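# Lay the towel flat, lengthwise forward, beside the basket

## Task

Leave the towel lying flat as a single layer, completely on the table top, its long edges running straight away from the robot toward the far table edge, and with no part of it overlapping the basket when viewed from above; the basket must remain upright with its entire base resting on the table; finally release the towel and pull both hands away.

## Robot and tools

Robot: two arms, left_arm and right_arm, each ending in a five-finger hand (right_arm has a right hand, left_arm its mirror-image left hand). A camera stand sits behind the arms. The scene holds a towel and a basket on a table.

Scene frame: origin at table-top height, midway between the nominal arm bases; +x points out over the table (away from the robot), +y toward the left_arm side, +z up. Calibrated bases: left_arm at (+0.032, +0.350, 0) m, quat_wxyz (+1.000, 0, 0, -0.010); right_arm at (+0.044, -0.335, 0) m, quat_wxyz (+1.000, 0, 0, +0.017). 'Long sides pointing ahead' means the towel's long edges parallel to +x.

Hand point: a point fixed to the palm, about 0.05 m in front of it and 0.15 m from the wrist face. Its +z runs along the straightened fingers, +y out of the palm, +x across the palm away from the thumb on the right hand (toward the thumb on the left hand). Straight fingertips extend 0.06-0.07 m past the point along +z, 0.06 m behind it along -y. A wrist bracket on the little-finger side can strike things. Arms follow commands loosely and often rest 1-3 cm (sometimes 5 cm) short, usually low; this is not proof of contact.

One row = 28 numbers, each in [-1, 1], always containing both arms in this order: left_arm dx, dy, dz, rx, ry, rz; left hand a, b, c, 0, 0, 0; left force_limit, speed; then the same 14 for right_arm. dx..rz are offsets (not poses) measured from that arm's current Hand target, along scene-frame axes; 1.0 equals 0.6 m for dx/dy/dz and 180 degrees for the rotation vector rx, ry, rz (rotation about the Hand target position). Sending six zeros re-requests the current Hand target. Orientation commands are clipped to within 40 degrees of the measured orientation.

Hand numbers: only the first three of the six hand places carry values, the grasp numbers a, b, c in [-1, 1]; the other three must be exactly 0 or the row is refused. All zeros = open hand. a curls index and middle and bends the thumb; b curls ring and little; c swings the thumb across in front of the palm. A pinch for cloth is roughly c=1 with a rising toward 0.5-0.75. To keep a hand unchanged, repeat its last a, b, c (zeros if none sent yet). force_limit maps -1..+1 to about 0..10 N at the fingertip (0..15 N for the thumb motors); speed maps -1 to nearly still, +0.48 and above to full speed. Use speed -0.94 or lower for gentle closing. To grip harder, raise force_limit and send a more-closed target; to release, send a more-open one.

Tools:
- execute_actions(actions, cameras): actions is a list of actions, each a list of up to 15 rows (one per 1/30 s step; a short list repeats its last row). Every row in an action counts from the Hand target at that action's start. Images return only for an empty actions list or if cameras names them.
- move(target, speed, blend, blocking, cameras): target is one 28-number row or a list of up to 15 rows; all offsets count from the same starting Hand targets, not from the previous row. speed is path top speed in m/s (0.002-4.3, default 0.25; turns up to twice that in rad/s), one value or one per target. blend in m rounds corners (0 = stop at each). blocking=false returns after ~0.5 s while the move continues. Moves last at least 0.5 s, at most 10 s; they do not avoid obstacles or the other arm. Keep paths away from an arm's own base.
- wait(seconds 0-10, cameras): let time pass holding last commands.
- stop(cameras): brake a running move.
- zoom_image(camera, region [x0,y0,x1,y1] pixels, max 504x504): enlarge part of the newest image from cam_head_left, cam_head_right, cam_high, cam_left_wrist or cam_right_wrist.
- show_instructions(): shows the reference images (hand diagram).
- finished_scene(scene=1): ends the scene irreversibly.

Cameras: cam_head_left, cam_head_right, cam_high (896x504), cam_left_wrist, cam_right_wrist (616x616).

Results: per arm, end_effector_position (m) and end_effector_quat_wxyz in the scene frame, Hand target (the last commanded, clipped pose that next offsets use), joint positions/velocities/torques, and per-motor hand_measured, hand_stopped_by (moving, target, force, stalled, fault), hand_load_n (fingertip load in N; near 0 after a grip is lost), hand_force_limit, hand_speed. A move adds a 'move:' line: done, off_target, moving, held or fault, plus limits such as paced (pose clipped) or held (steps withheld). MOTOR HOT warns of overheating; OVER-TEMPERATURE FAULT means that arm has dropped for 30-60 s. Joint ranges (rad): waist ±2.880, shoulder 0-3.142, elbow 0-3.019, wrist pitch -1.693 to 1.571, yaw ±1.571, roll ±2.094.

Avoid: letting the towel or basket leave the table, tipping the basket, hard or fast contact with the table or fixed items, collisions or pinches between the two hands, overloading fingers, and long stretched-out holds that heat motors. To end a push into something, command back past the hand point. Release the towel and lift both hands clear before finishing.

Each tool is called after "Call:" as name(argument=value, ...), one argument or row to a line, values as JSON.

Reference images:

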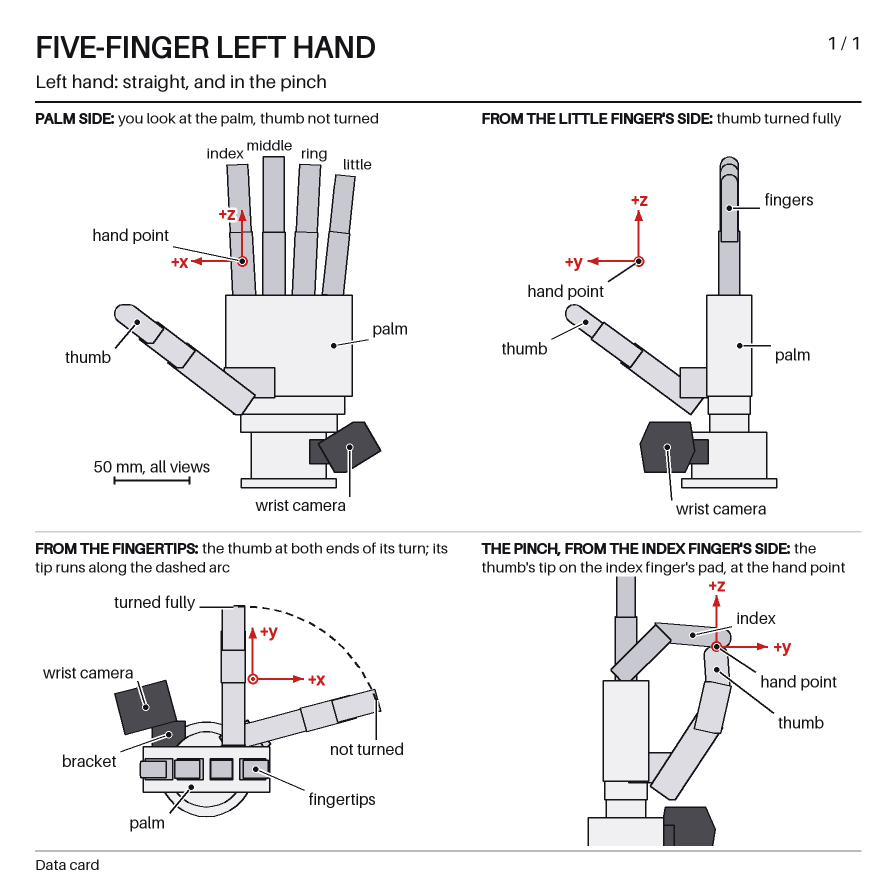

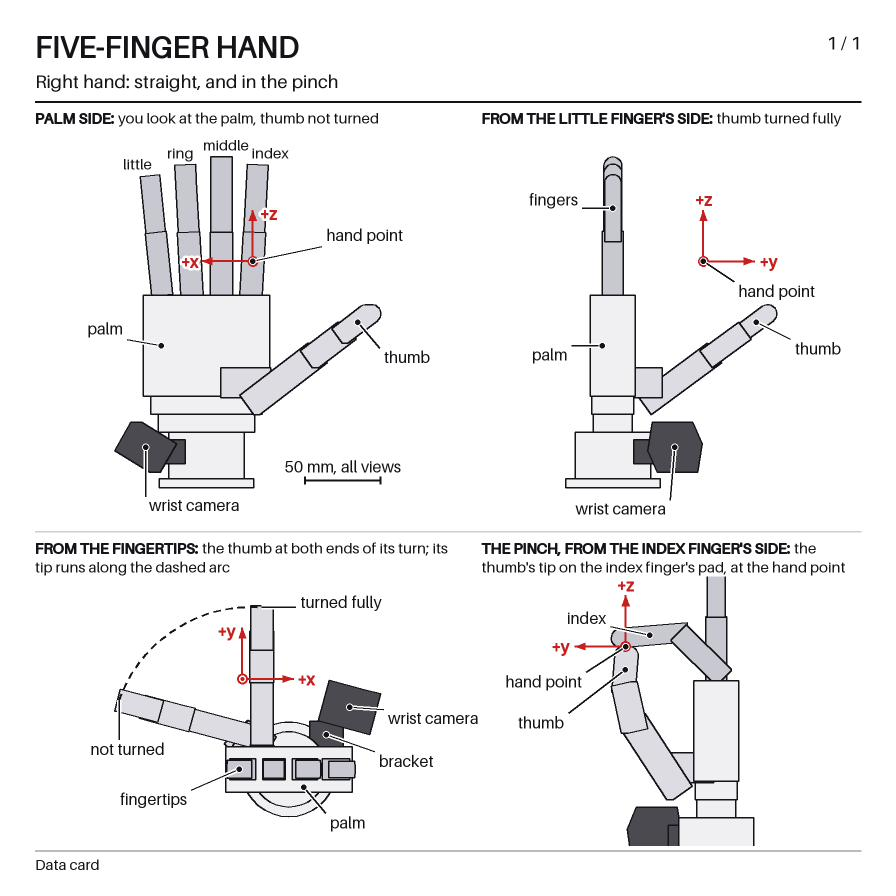

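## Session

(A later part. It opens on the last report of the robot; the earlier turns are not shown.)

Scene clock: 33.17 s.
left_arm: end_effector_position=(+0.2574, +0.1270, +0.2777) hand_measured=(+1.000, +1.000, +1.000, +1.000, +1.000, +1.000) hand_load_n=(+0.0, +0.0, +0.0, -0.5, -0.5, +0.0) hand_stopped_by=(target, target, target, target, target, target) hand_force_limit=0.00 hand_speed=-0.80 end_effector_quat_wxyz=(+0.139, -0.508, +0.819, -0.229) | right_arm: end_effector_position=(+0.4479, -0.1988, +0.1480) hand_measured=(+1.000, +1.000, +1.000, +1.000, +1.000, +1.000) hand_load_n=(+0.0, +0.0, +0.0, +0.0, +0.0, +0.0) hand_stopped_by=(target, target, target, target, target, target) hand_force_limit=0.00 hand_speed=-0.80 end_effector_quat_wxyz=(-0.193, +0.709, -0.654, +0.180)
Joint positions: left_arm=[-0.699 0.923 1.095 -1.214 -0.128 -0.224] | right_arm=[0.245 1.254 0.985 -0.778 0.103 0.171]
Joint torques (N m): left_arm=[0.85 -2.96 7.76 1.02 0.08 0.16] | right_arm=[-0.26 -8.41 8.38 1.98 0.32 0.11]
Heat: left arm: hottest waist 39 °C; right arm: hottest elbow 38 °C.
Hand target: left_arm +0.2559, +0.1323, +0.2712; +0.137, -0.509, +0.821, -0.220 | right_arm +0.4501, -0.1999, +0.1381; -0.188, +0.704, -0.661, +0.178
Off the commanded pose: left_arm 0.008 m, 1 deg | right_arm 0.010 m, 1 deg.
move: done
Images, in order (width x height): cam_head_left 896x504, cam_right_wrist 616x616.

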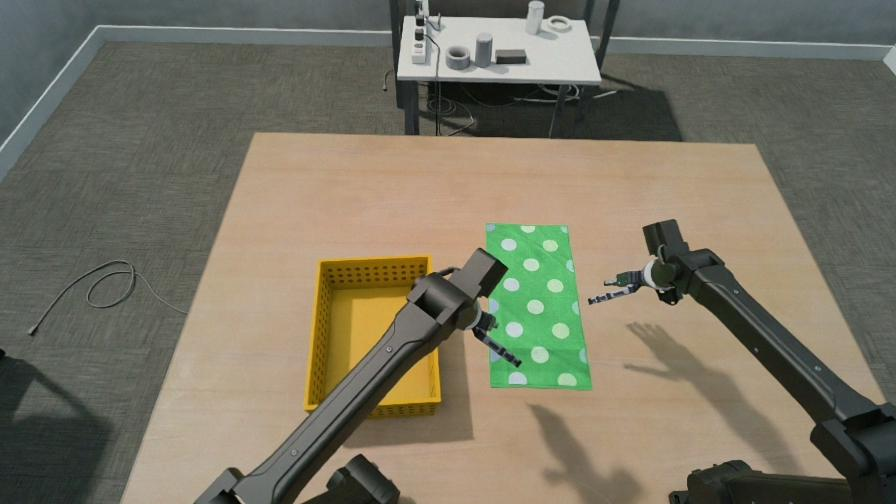

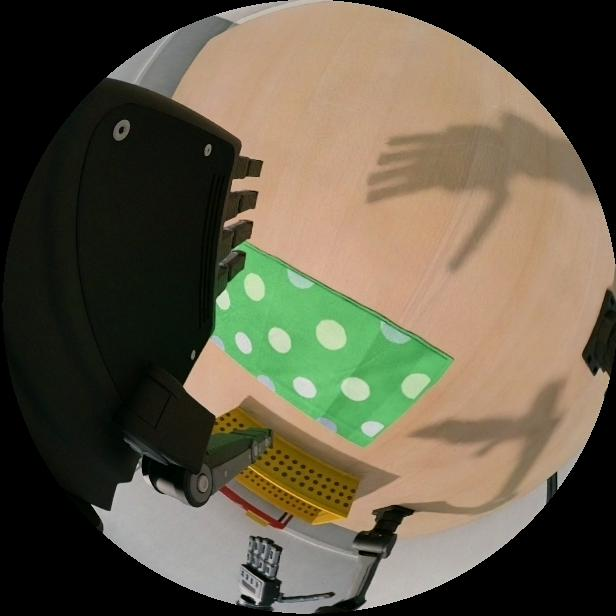

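Call:
move(
  target=[0, 0, 0, 0, 0, 0, 0,0,0,0,0,0, 0.0, -0.8, -0.15, -0.1, -0.07, 0.167, 0, 0, 0,0,0,0,0,0, 0.0, -0.8],
  speed=0.2,
  cameras=["cam_right_wrist", "cam_head_left", "cam_high"],
)

Scene clock: 37.67 s.
left_arm: end_effector_position=(+0.2574, +0.1270, +0.2777) hand_measured=(+1.000, +1.000, +1.000, +1.000, +1.000, +1.000) hand_load_n=(+0.0, +0.0, +0.0, +0.0, +0.0, +0.0) hand_stopped_by=(target, target, target, target, target, target) hand_force_limit=0.00 hand_speed=-0.80 end_effector_quat_wxyz=(+0.139, -0.508, +0.819, -0.229) | right_arm: end_effector_position=(+0.3601, -0.2588, +0.0960) hand_measured=(+1.000, +1.000, +1.000, +1.000, +1.000, +1.000) hand_load_n=(+0.0, +0.0, +0.0, +0.0, +0.0, -0.5) hand_stopped_by=(target, target, target, target, target, target) hand_force_limit=0.00 hand_speed=-0.80 end_effector_quat_wxyz=(+0.358, -0.627, +0.692, +0.009)
Joint positions: left_arm=[-0.699 0.923 1.095 -1.214 -0.128 -0.224] | right_arm=[-0.221 1.099 0.602 -0.59 -0.574 0.056]
Joint torques (N m): left_arm=[0.85 -2.9 7.76 1.02 0.08 0.16] | right_arm=[-0.15 -6.83 7.6 1.83 -0.52 -0.12]
Heat: left arm: hottest elbow 40 °C; right arm: hottest elbow 38 °C.
Hand target: left_arm +0.2559, +0.1323, +0.2712; +0.137, -0.509, +0.821, -0.220 | right_arm +0.3601, -0.2598, +0.0961; +0.365, -0.631, +0.685, +0.000
Off the commanded pose: left_arm 0.009 m, 1 deg | right_arm 0.001 m, 2 deg.
move: done
Images, in order (width x height): cam_head_left 896x504, cam_high 896x504, cam_right_wrist 616x616.

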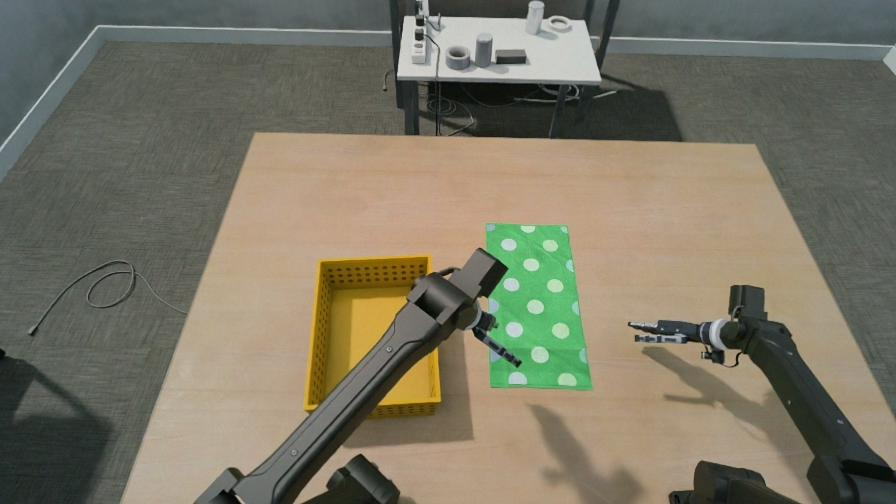

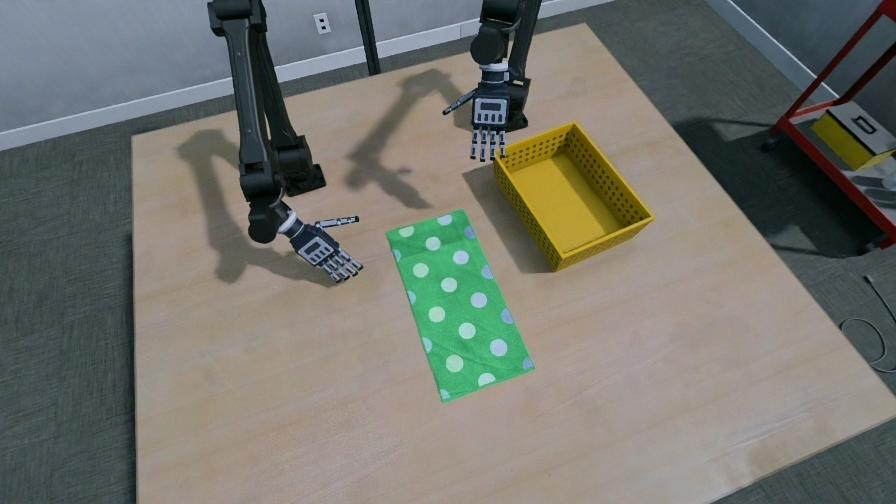

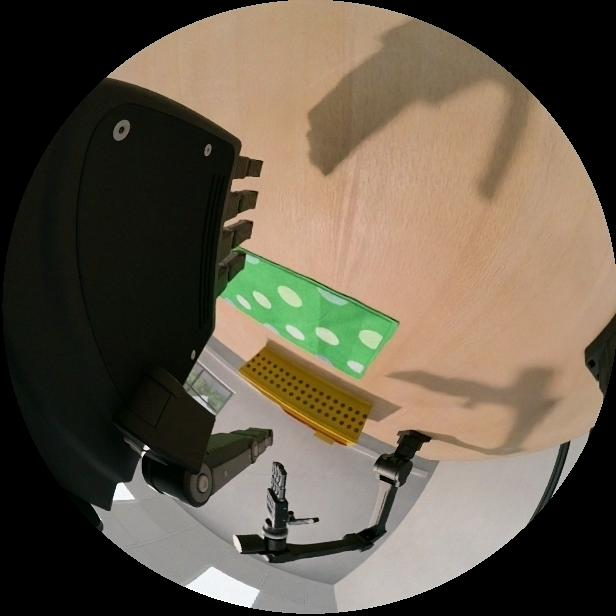

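Call:
zoom_image(
  camera="cam_right_wrist",
  region=[310, 270, 410, 390],
)

Call:
zoom_image(
  camera="cam_right_wrist",
  region=[220, 240, 330, 340],
)

Scaled by 4.200 from the camera's 616x616 image, which has a finer 880x880 frame.

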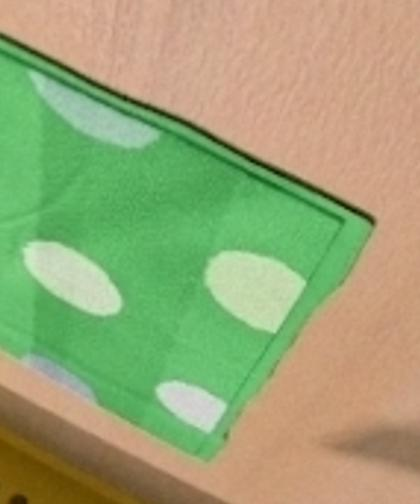

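Scaled by 4.582 from the camera's 616x616 image, which has a finer 880x880 frame.

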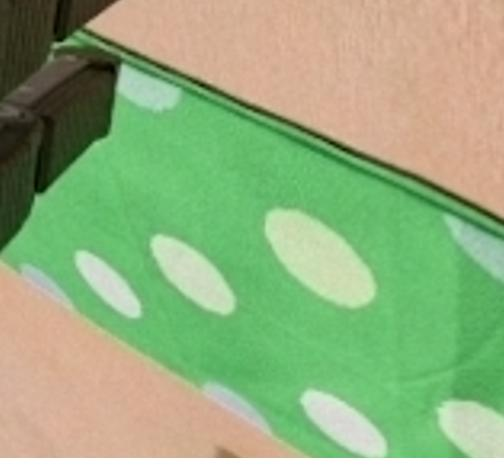

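Call:
move(
  target=[-0.06, -0.154, -0.317, 0, 0, 0, 0,0,0,0,0,0, 0.0, -0.8, 0, 0, 0, 0, 0, 0, 0,0,0,0,0,0, 0.0, -0.8],
  speed=0.2,
  cameras=["cam_left_wrist", "cam_right_wrist", "cam_high"],
)

Scene clock: 40.47 s.
left_arm: end_effector_position=(+0.2221, +0.0426, +0.0825) hand_measured=(+1.000, +1.000, +1.000, +1.000, +1.000, +1.000) hand_load_n=(+0.0, +0.0, +0.0, +0.0, +0.0, +0.0) hand_stopped_by=(target, target, target, target, target, target) hand_force_limit=0.00 hand_speed=-0.80 end_effector_quat_wxyz=(+0.137, -0.509, +0.822, -0.215) | right_arm: end_effector_position=(+0.3601, -0.2589, +0.0960) hand_measured=(+1.000, +1.000, +1.000, +1.000, +1.000, +1.000) hand_load_n=(+0.0, +0.0, +0.0, +0.0, +0.0, -0.5) hand_stopped_by=(target, target, target, target, target, target) hand_force_limit=0.00 hand_speed=-0.80 end_effector_quat_wxyz=(+0.358, -0.627, +0.691, +0.008)
Joint positions: left_arm=[-0.987 1.147 0.727 -0.703 -0.264 -0.484] | right_arm=[-0.221 1.099 0.602 -0.59 -0.574 0.055]
Joint torques (N m): left_arm=[-0.85 -5.25 7.53 1.62 -0.3 -0.02] | right_arm=[-0.21 -6.77 7.58 1.84 -0.52 -0.1]
Heat: left arm: hottest elbow 40 °C; right arm: hottest elbow 39 °C.
Hand target: left_arm +0.2199, +0.0398, +0.0811; +0.137, -0.509, +0.821, -0.220 | right_arm +0.3601, -0.2598, +0.0961; +0.365, -0.631, +0.685, +0.000
Off the commanded pose: left_arm 0.004 m, 1 deg | right_arm 0.001 m, 2 deg.
move: done
Images, in order (width x height): cam_high 896x504, cam_left_wrist 616x616, cam_right_wrist 616x616.

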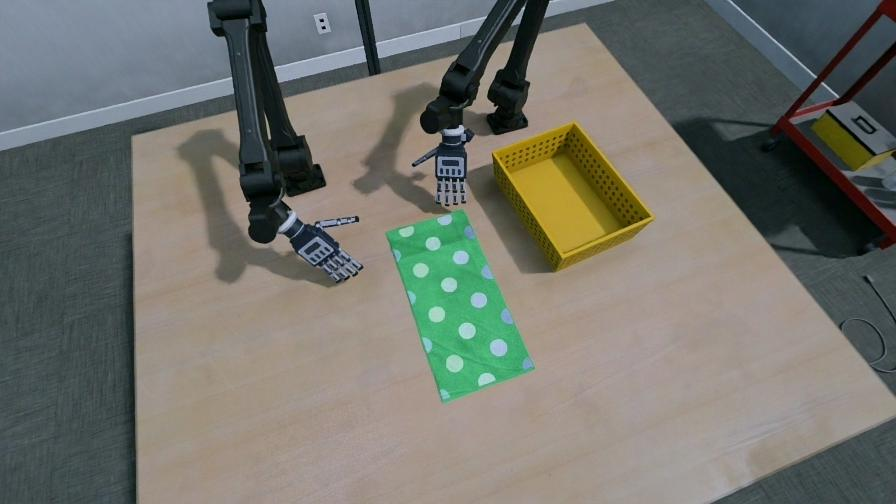

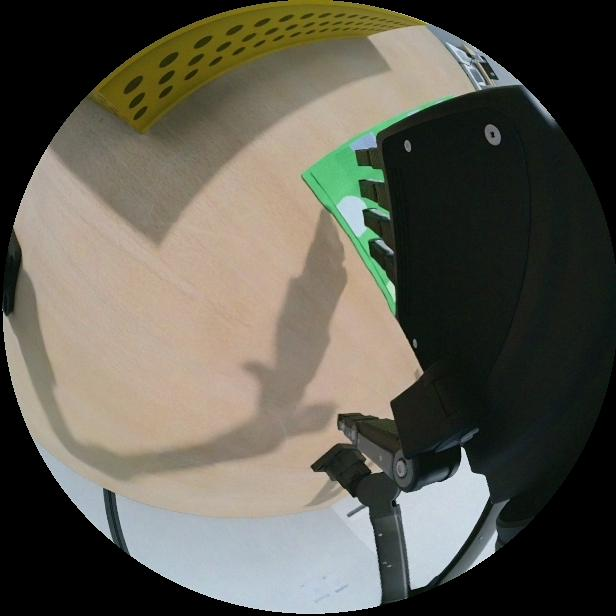

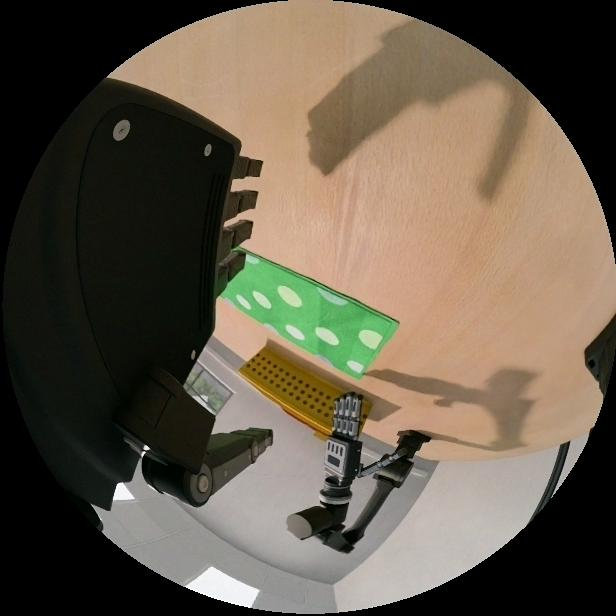

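Call:
zoom_image(
  camera="cam_left_wrist",
  region=[290, 130, 400, 240],
)

Call:
zoom_image(
  camera="cam_left_wrist",
  region=[340, 80, 480, 180],
)

Call:
zoom_image(
  camera="cam_left_wrist",
  region=[310, 170, 410, 330],
)

Scaled by 4.582 from the camera's 616x616 image, which has a finer 880x880 frame.

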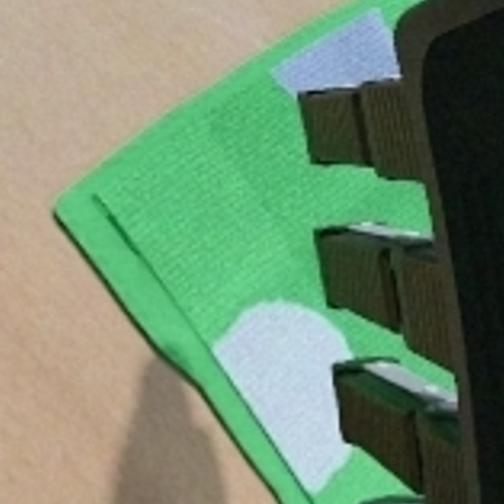

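Scaled by 3.600 from the camera's 616x616 image, which has a finer 880x880 frame.

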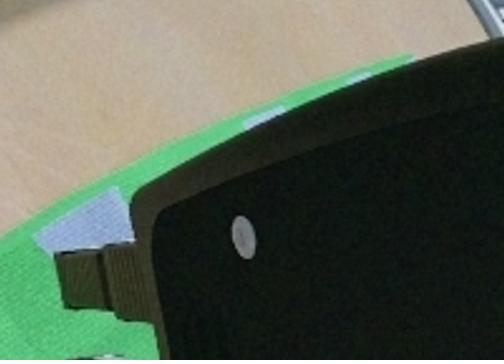

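Scaled by 3.150 from the camera's 616x616 image, which has a finer 880x880 frame.

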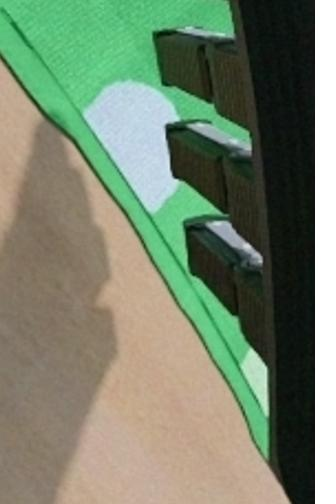

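Call:
zoom_image(
  camera="cam_high",
  region=[432, 355, 540, 408],
)

Call:
zoom_image(
  camera="cam_high",
  region=[455, 205, 540, 375],
)

Scaled by 4.667.

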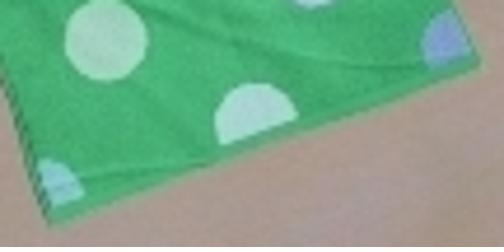

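Scaled by 2.965.

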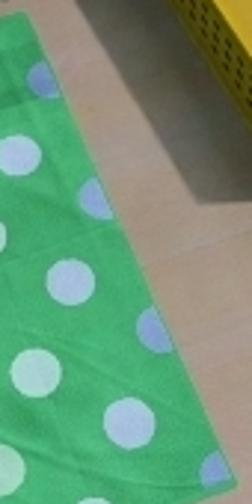

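Call:
move(
  target=[0.06, -0.117, -0.07, -0.083, -0.145, 0, 0,0,0,0,0,0, 0.0, -0.8, 0, 0, 0, 0, 0, 0, 0,0,0,0,0,0, 0.0, -0.8],
  speed=0.15,
  cameras=["cam_left_wrist"],
)

Scene clock: 45.93 s.
left_arm: end_effector_position=(+0.2613, -0.0303, +0.0437) hand_measured=(+1.000, +1.000, +1.000, +1.000, +1.000, +1.000) hand_load_n=(+0.0, +0.0, -0.5, +0.0, +0.0, +0.0) hand_stopped_by=(target, target, target, target, target, target) hand_force_limit=0.00 hand_speed=-0.80 end_effector_quat_wxyz=(+0.251, -0.467, +0.729, -0.433) | right_arm: end_effector_position=(+0.3601, -0.2589, +0.0960) hand_measured=(+1.000, +1.000, +1.000, +1.000, +1.000, +1.000) hand_load_n=(-0.5, +0.0, +0.0, +0.0, -0.5, +0.0) hand_stopped_by=(target, target, target, target, target, target) hand_force_limit=0.00 hand_speed=-0.80 end_effector_quat_wxyz=(+0.358, -0.627, +0.691, +0.008)
Joint positions: left_arm=[-1.148 1.31 0.496 0.171 -0.586 -0.438] | right_arm=[-0.221 1.099 0.602 -0.59 -0.574 0.055]
Joint torques (N m): left_arm=[-1.08 -5.42 6.02 2.22 -0.39 0.17] | right_arm=[-0.21 -6.83 7.58 1.84 -0.52 -0.1]
Heat: left arm: hottest elbow 39 °C; right arm: hottest elbow 39 °C.
Hand target: left_arm +0.2560, -0.0303, +0.0390; +0.252, -0.459, +0.734, -0.432 | right_arm +0.3601, -0.2598, +0.0961; +0.365, -0.631, +0.685, +0.000
Off the commanded pose: left_arm 0.007 m, 1 deg | right_arm 0.001 m, 2 deg.
move: done
Images, in order (width x height): cam_left_wrist 616x616.

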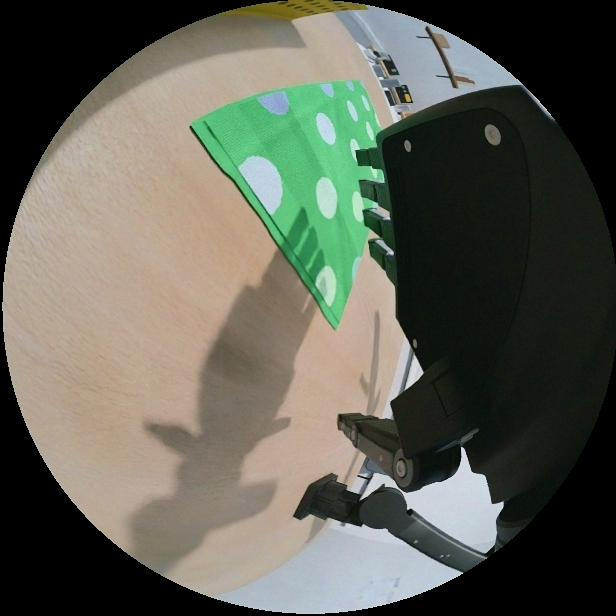

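Call:
zoom_image(
  camera="cam_left_wrist",
  region=[185, 90, 285, 190],
)

Call:
zoom_image(
  camera="cam_left_wrist",
  region=[270, 230, 370, 335],
)

Call:
zoom_image(
  camera="cam_left_wrist",
  region=[240, 70, 390, 150],
)

Scaled by 5.040 from the camera's 616x616 image, which has a finer 880x880 frame.

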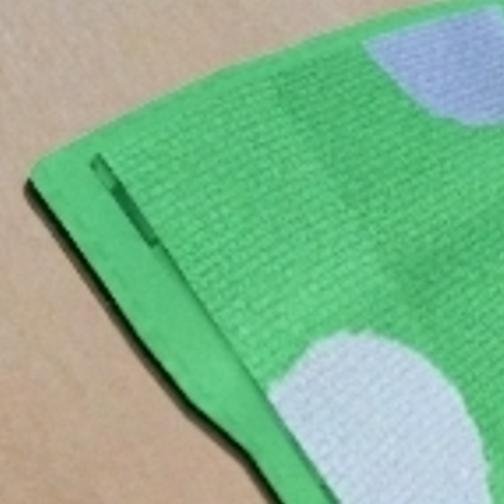

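Scaled by 4.800 from the camera's 616x616 image, which has a finer 880x880 frame.

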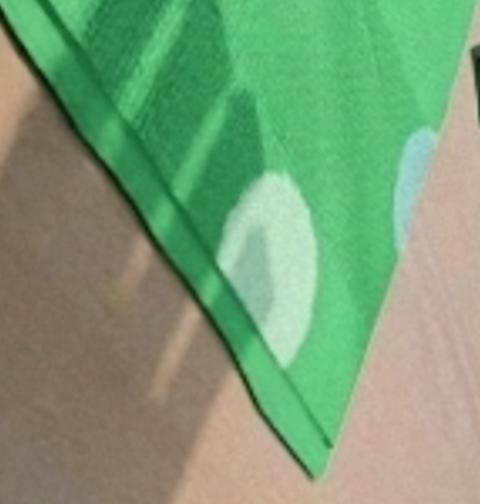

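Scaled by 3.360 from the camera's 616x616 image, which has a finer 880x880 frame.

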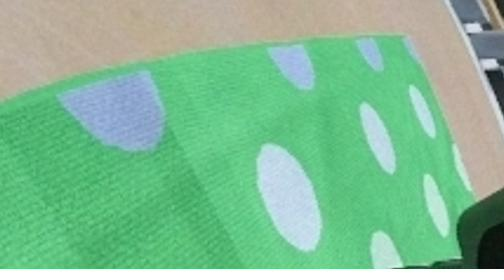

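Call:
move(
  target=[
    [0, 0, 0.15, 0, 0, 0, 0,0,0,0,0,0, 0.0, -0.8, 0, -0.08, 0.1, 0, 0, 0, 0,0,0,0,0,0, 0.0, -0.8],
    [-0.05, 0.27, 0.3, 0.083, 0.145, 0, 0,0,0,0,0,0, 0.0, -0.8, 0, -0.2, 0.2, 0, 0, 0, 0,0,0,0,0,0, 0.0, -0.8],
  ],
  speed=0.25,
  blend=0.03,
  cameras=["all"],
)

Scene clock: 48.77 s.
left_arm: end_effector_position=(+0.2154, +0.1385, +0.1923) hand_measured=(+1.000, +1.000, +1.000, +1.000, +1.000, +1.000) hand_load_n=(-0.5, +0.0, +0.0, +0.0, +0.0, +0.0) hand_stopped_by=(target, target, target, target, target, target) hand_force_limit=0.00 hand_speed=-0.80 end_effector_quat_wxyz=(+0.131, -0.510, +0.827, -0.195) | right_arm: end_effector_position=(+0.3492, -0.3711, +0.2047) hand_measured=(+1.000, +1.000, +1.000, +1.000, +1.000, +1.000) hand_load_n=(+0.0, +0.0, -0.5, +0.0, +0.0, +0.0) hand_stopped_by=(target, target, target, target, target, target) hand_force_limit=0.00 hand_speed=-0.80 end_effector_quat_wxyz=(+0.362, -0.627, +0.689, +0.008)
Joint positions: left_arm=[-0.784 0.851 0.851 -1.124 -0.17 -0.299] | right_arm=[-0.593 1.124 0.939 -1.161 -0.712 -0.381]
Joint torques (N m): left_arm=[0.85 -2.43 13.08 0.88 0.05 0.16] | right_arm=[-0.38 -4.89 12.85 0.21 -0.64 -0.09]
Heat: left arm: hottest elbow 40 °C; right arm: hottest elbow 39 °C.
Hand target: left_arm +0.2260, +0.1316, +0.2191; +0.137, -0.509, +0.821, -0.220 | right_arm +0.3601, -0.3799, +0.2161; +0.365, -0.631, +0.685, +0.000
Off the commanded pose: left_arm 0.029 m, 3 deg | right_arm 0.018 m, 1 deg.
move: off_target (left_arm, right_arm)

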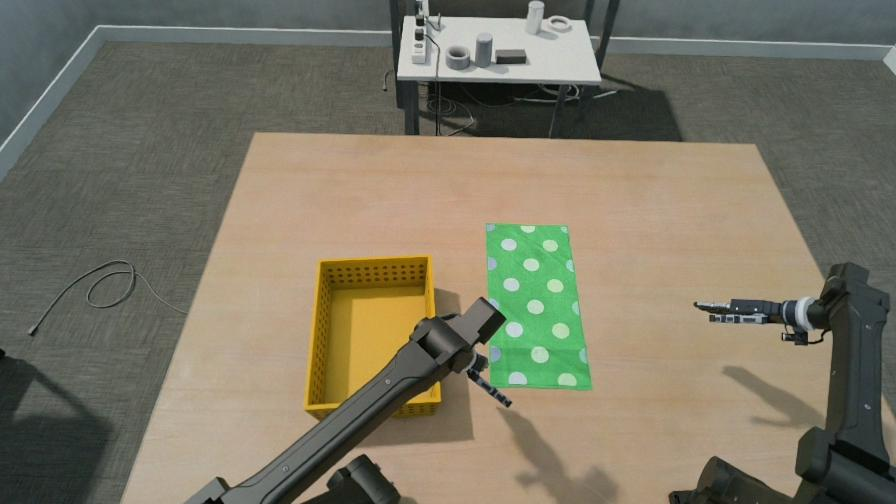

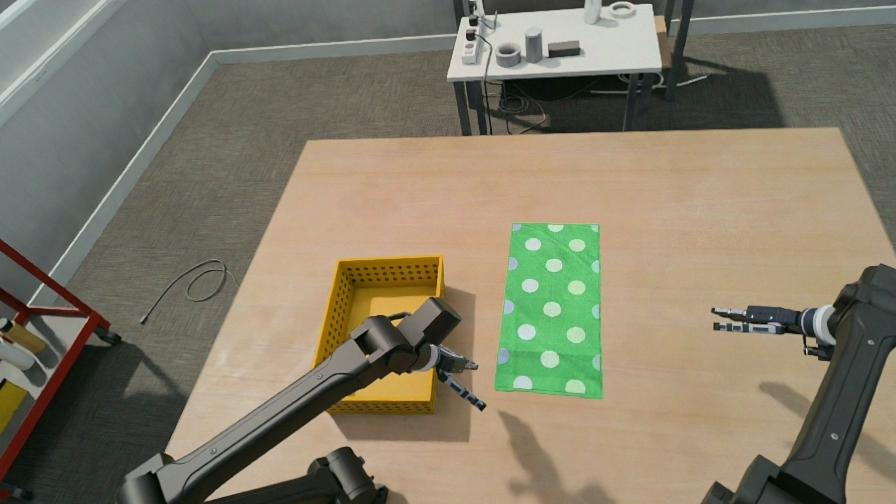

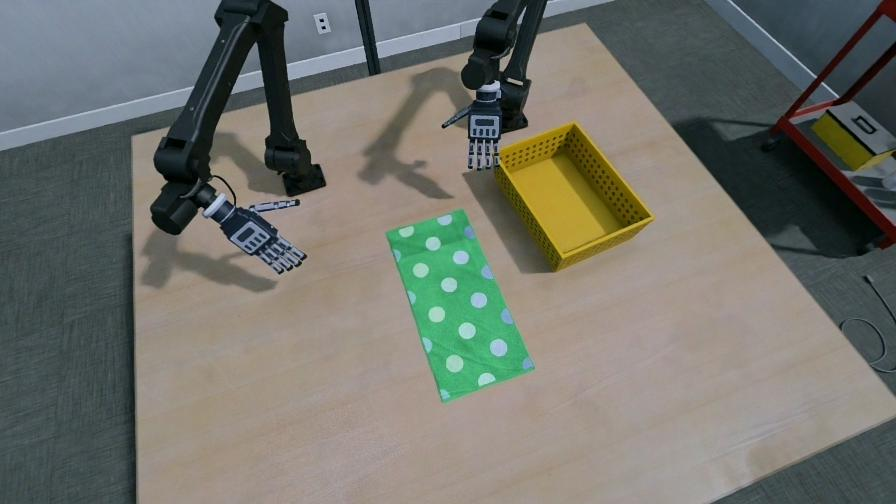

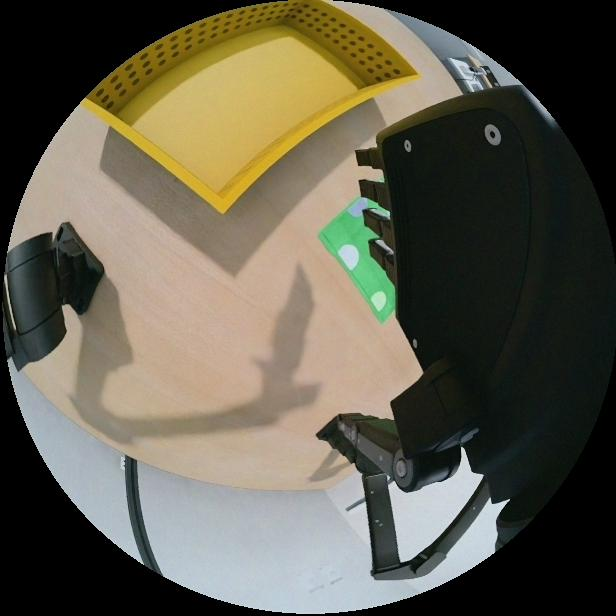

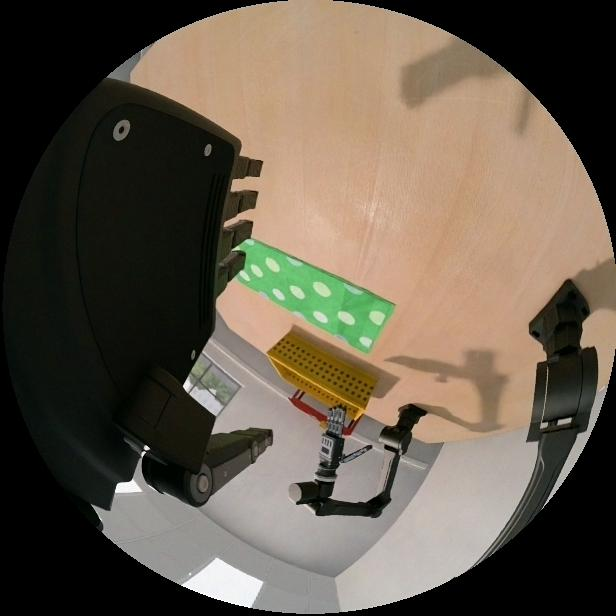

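Call:
finished_scene(
)

The scene is finished: the task was done.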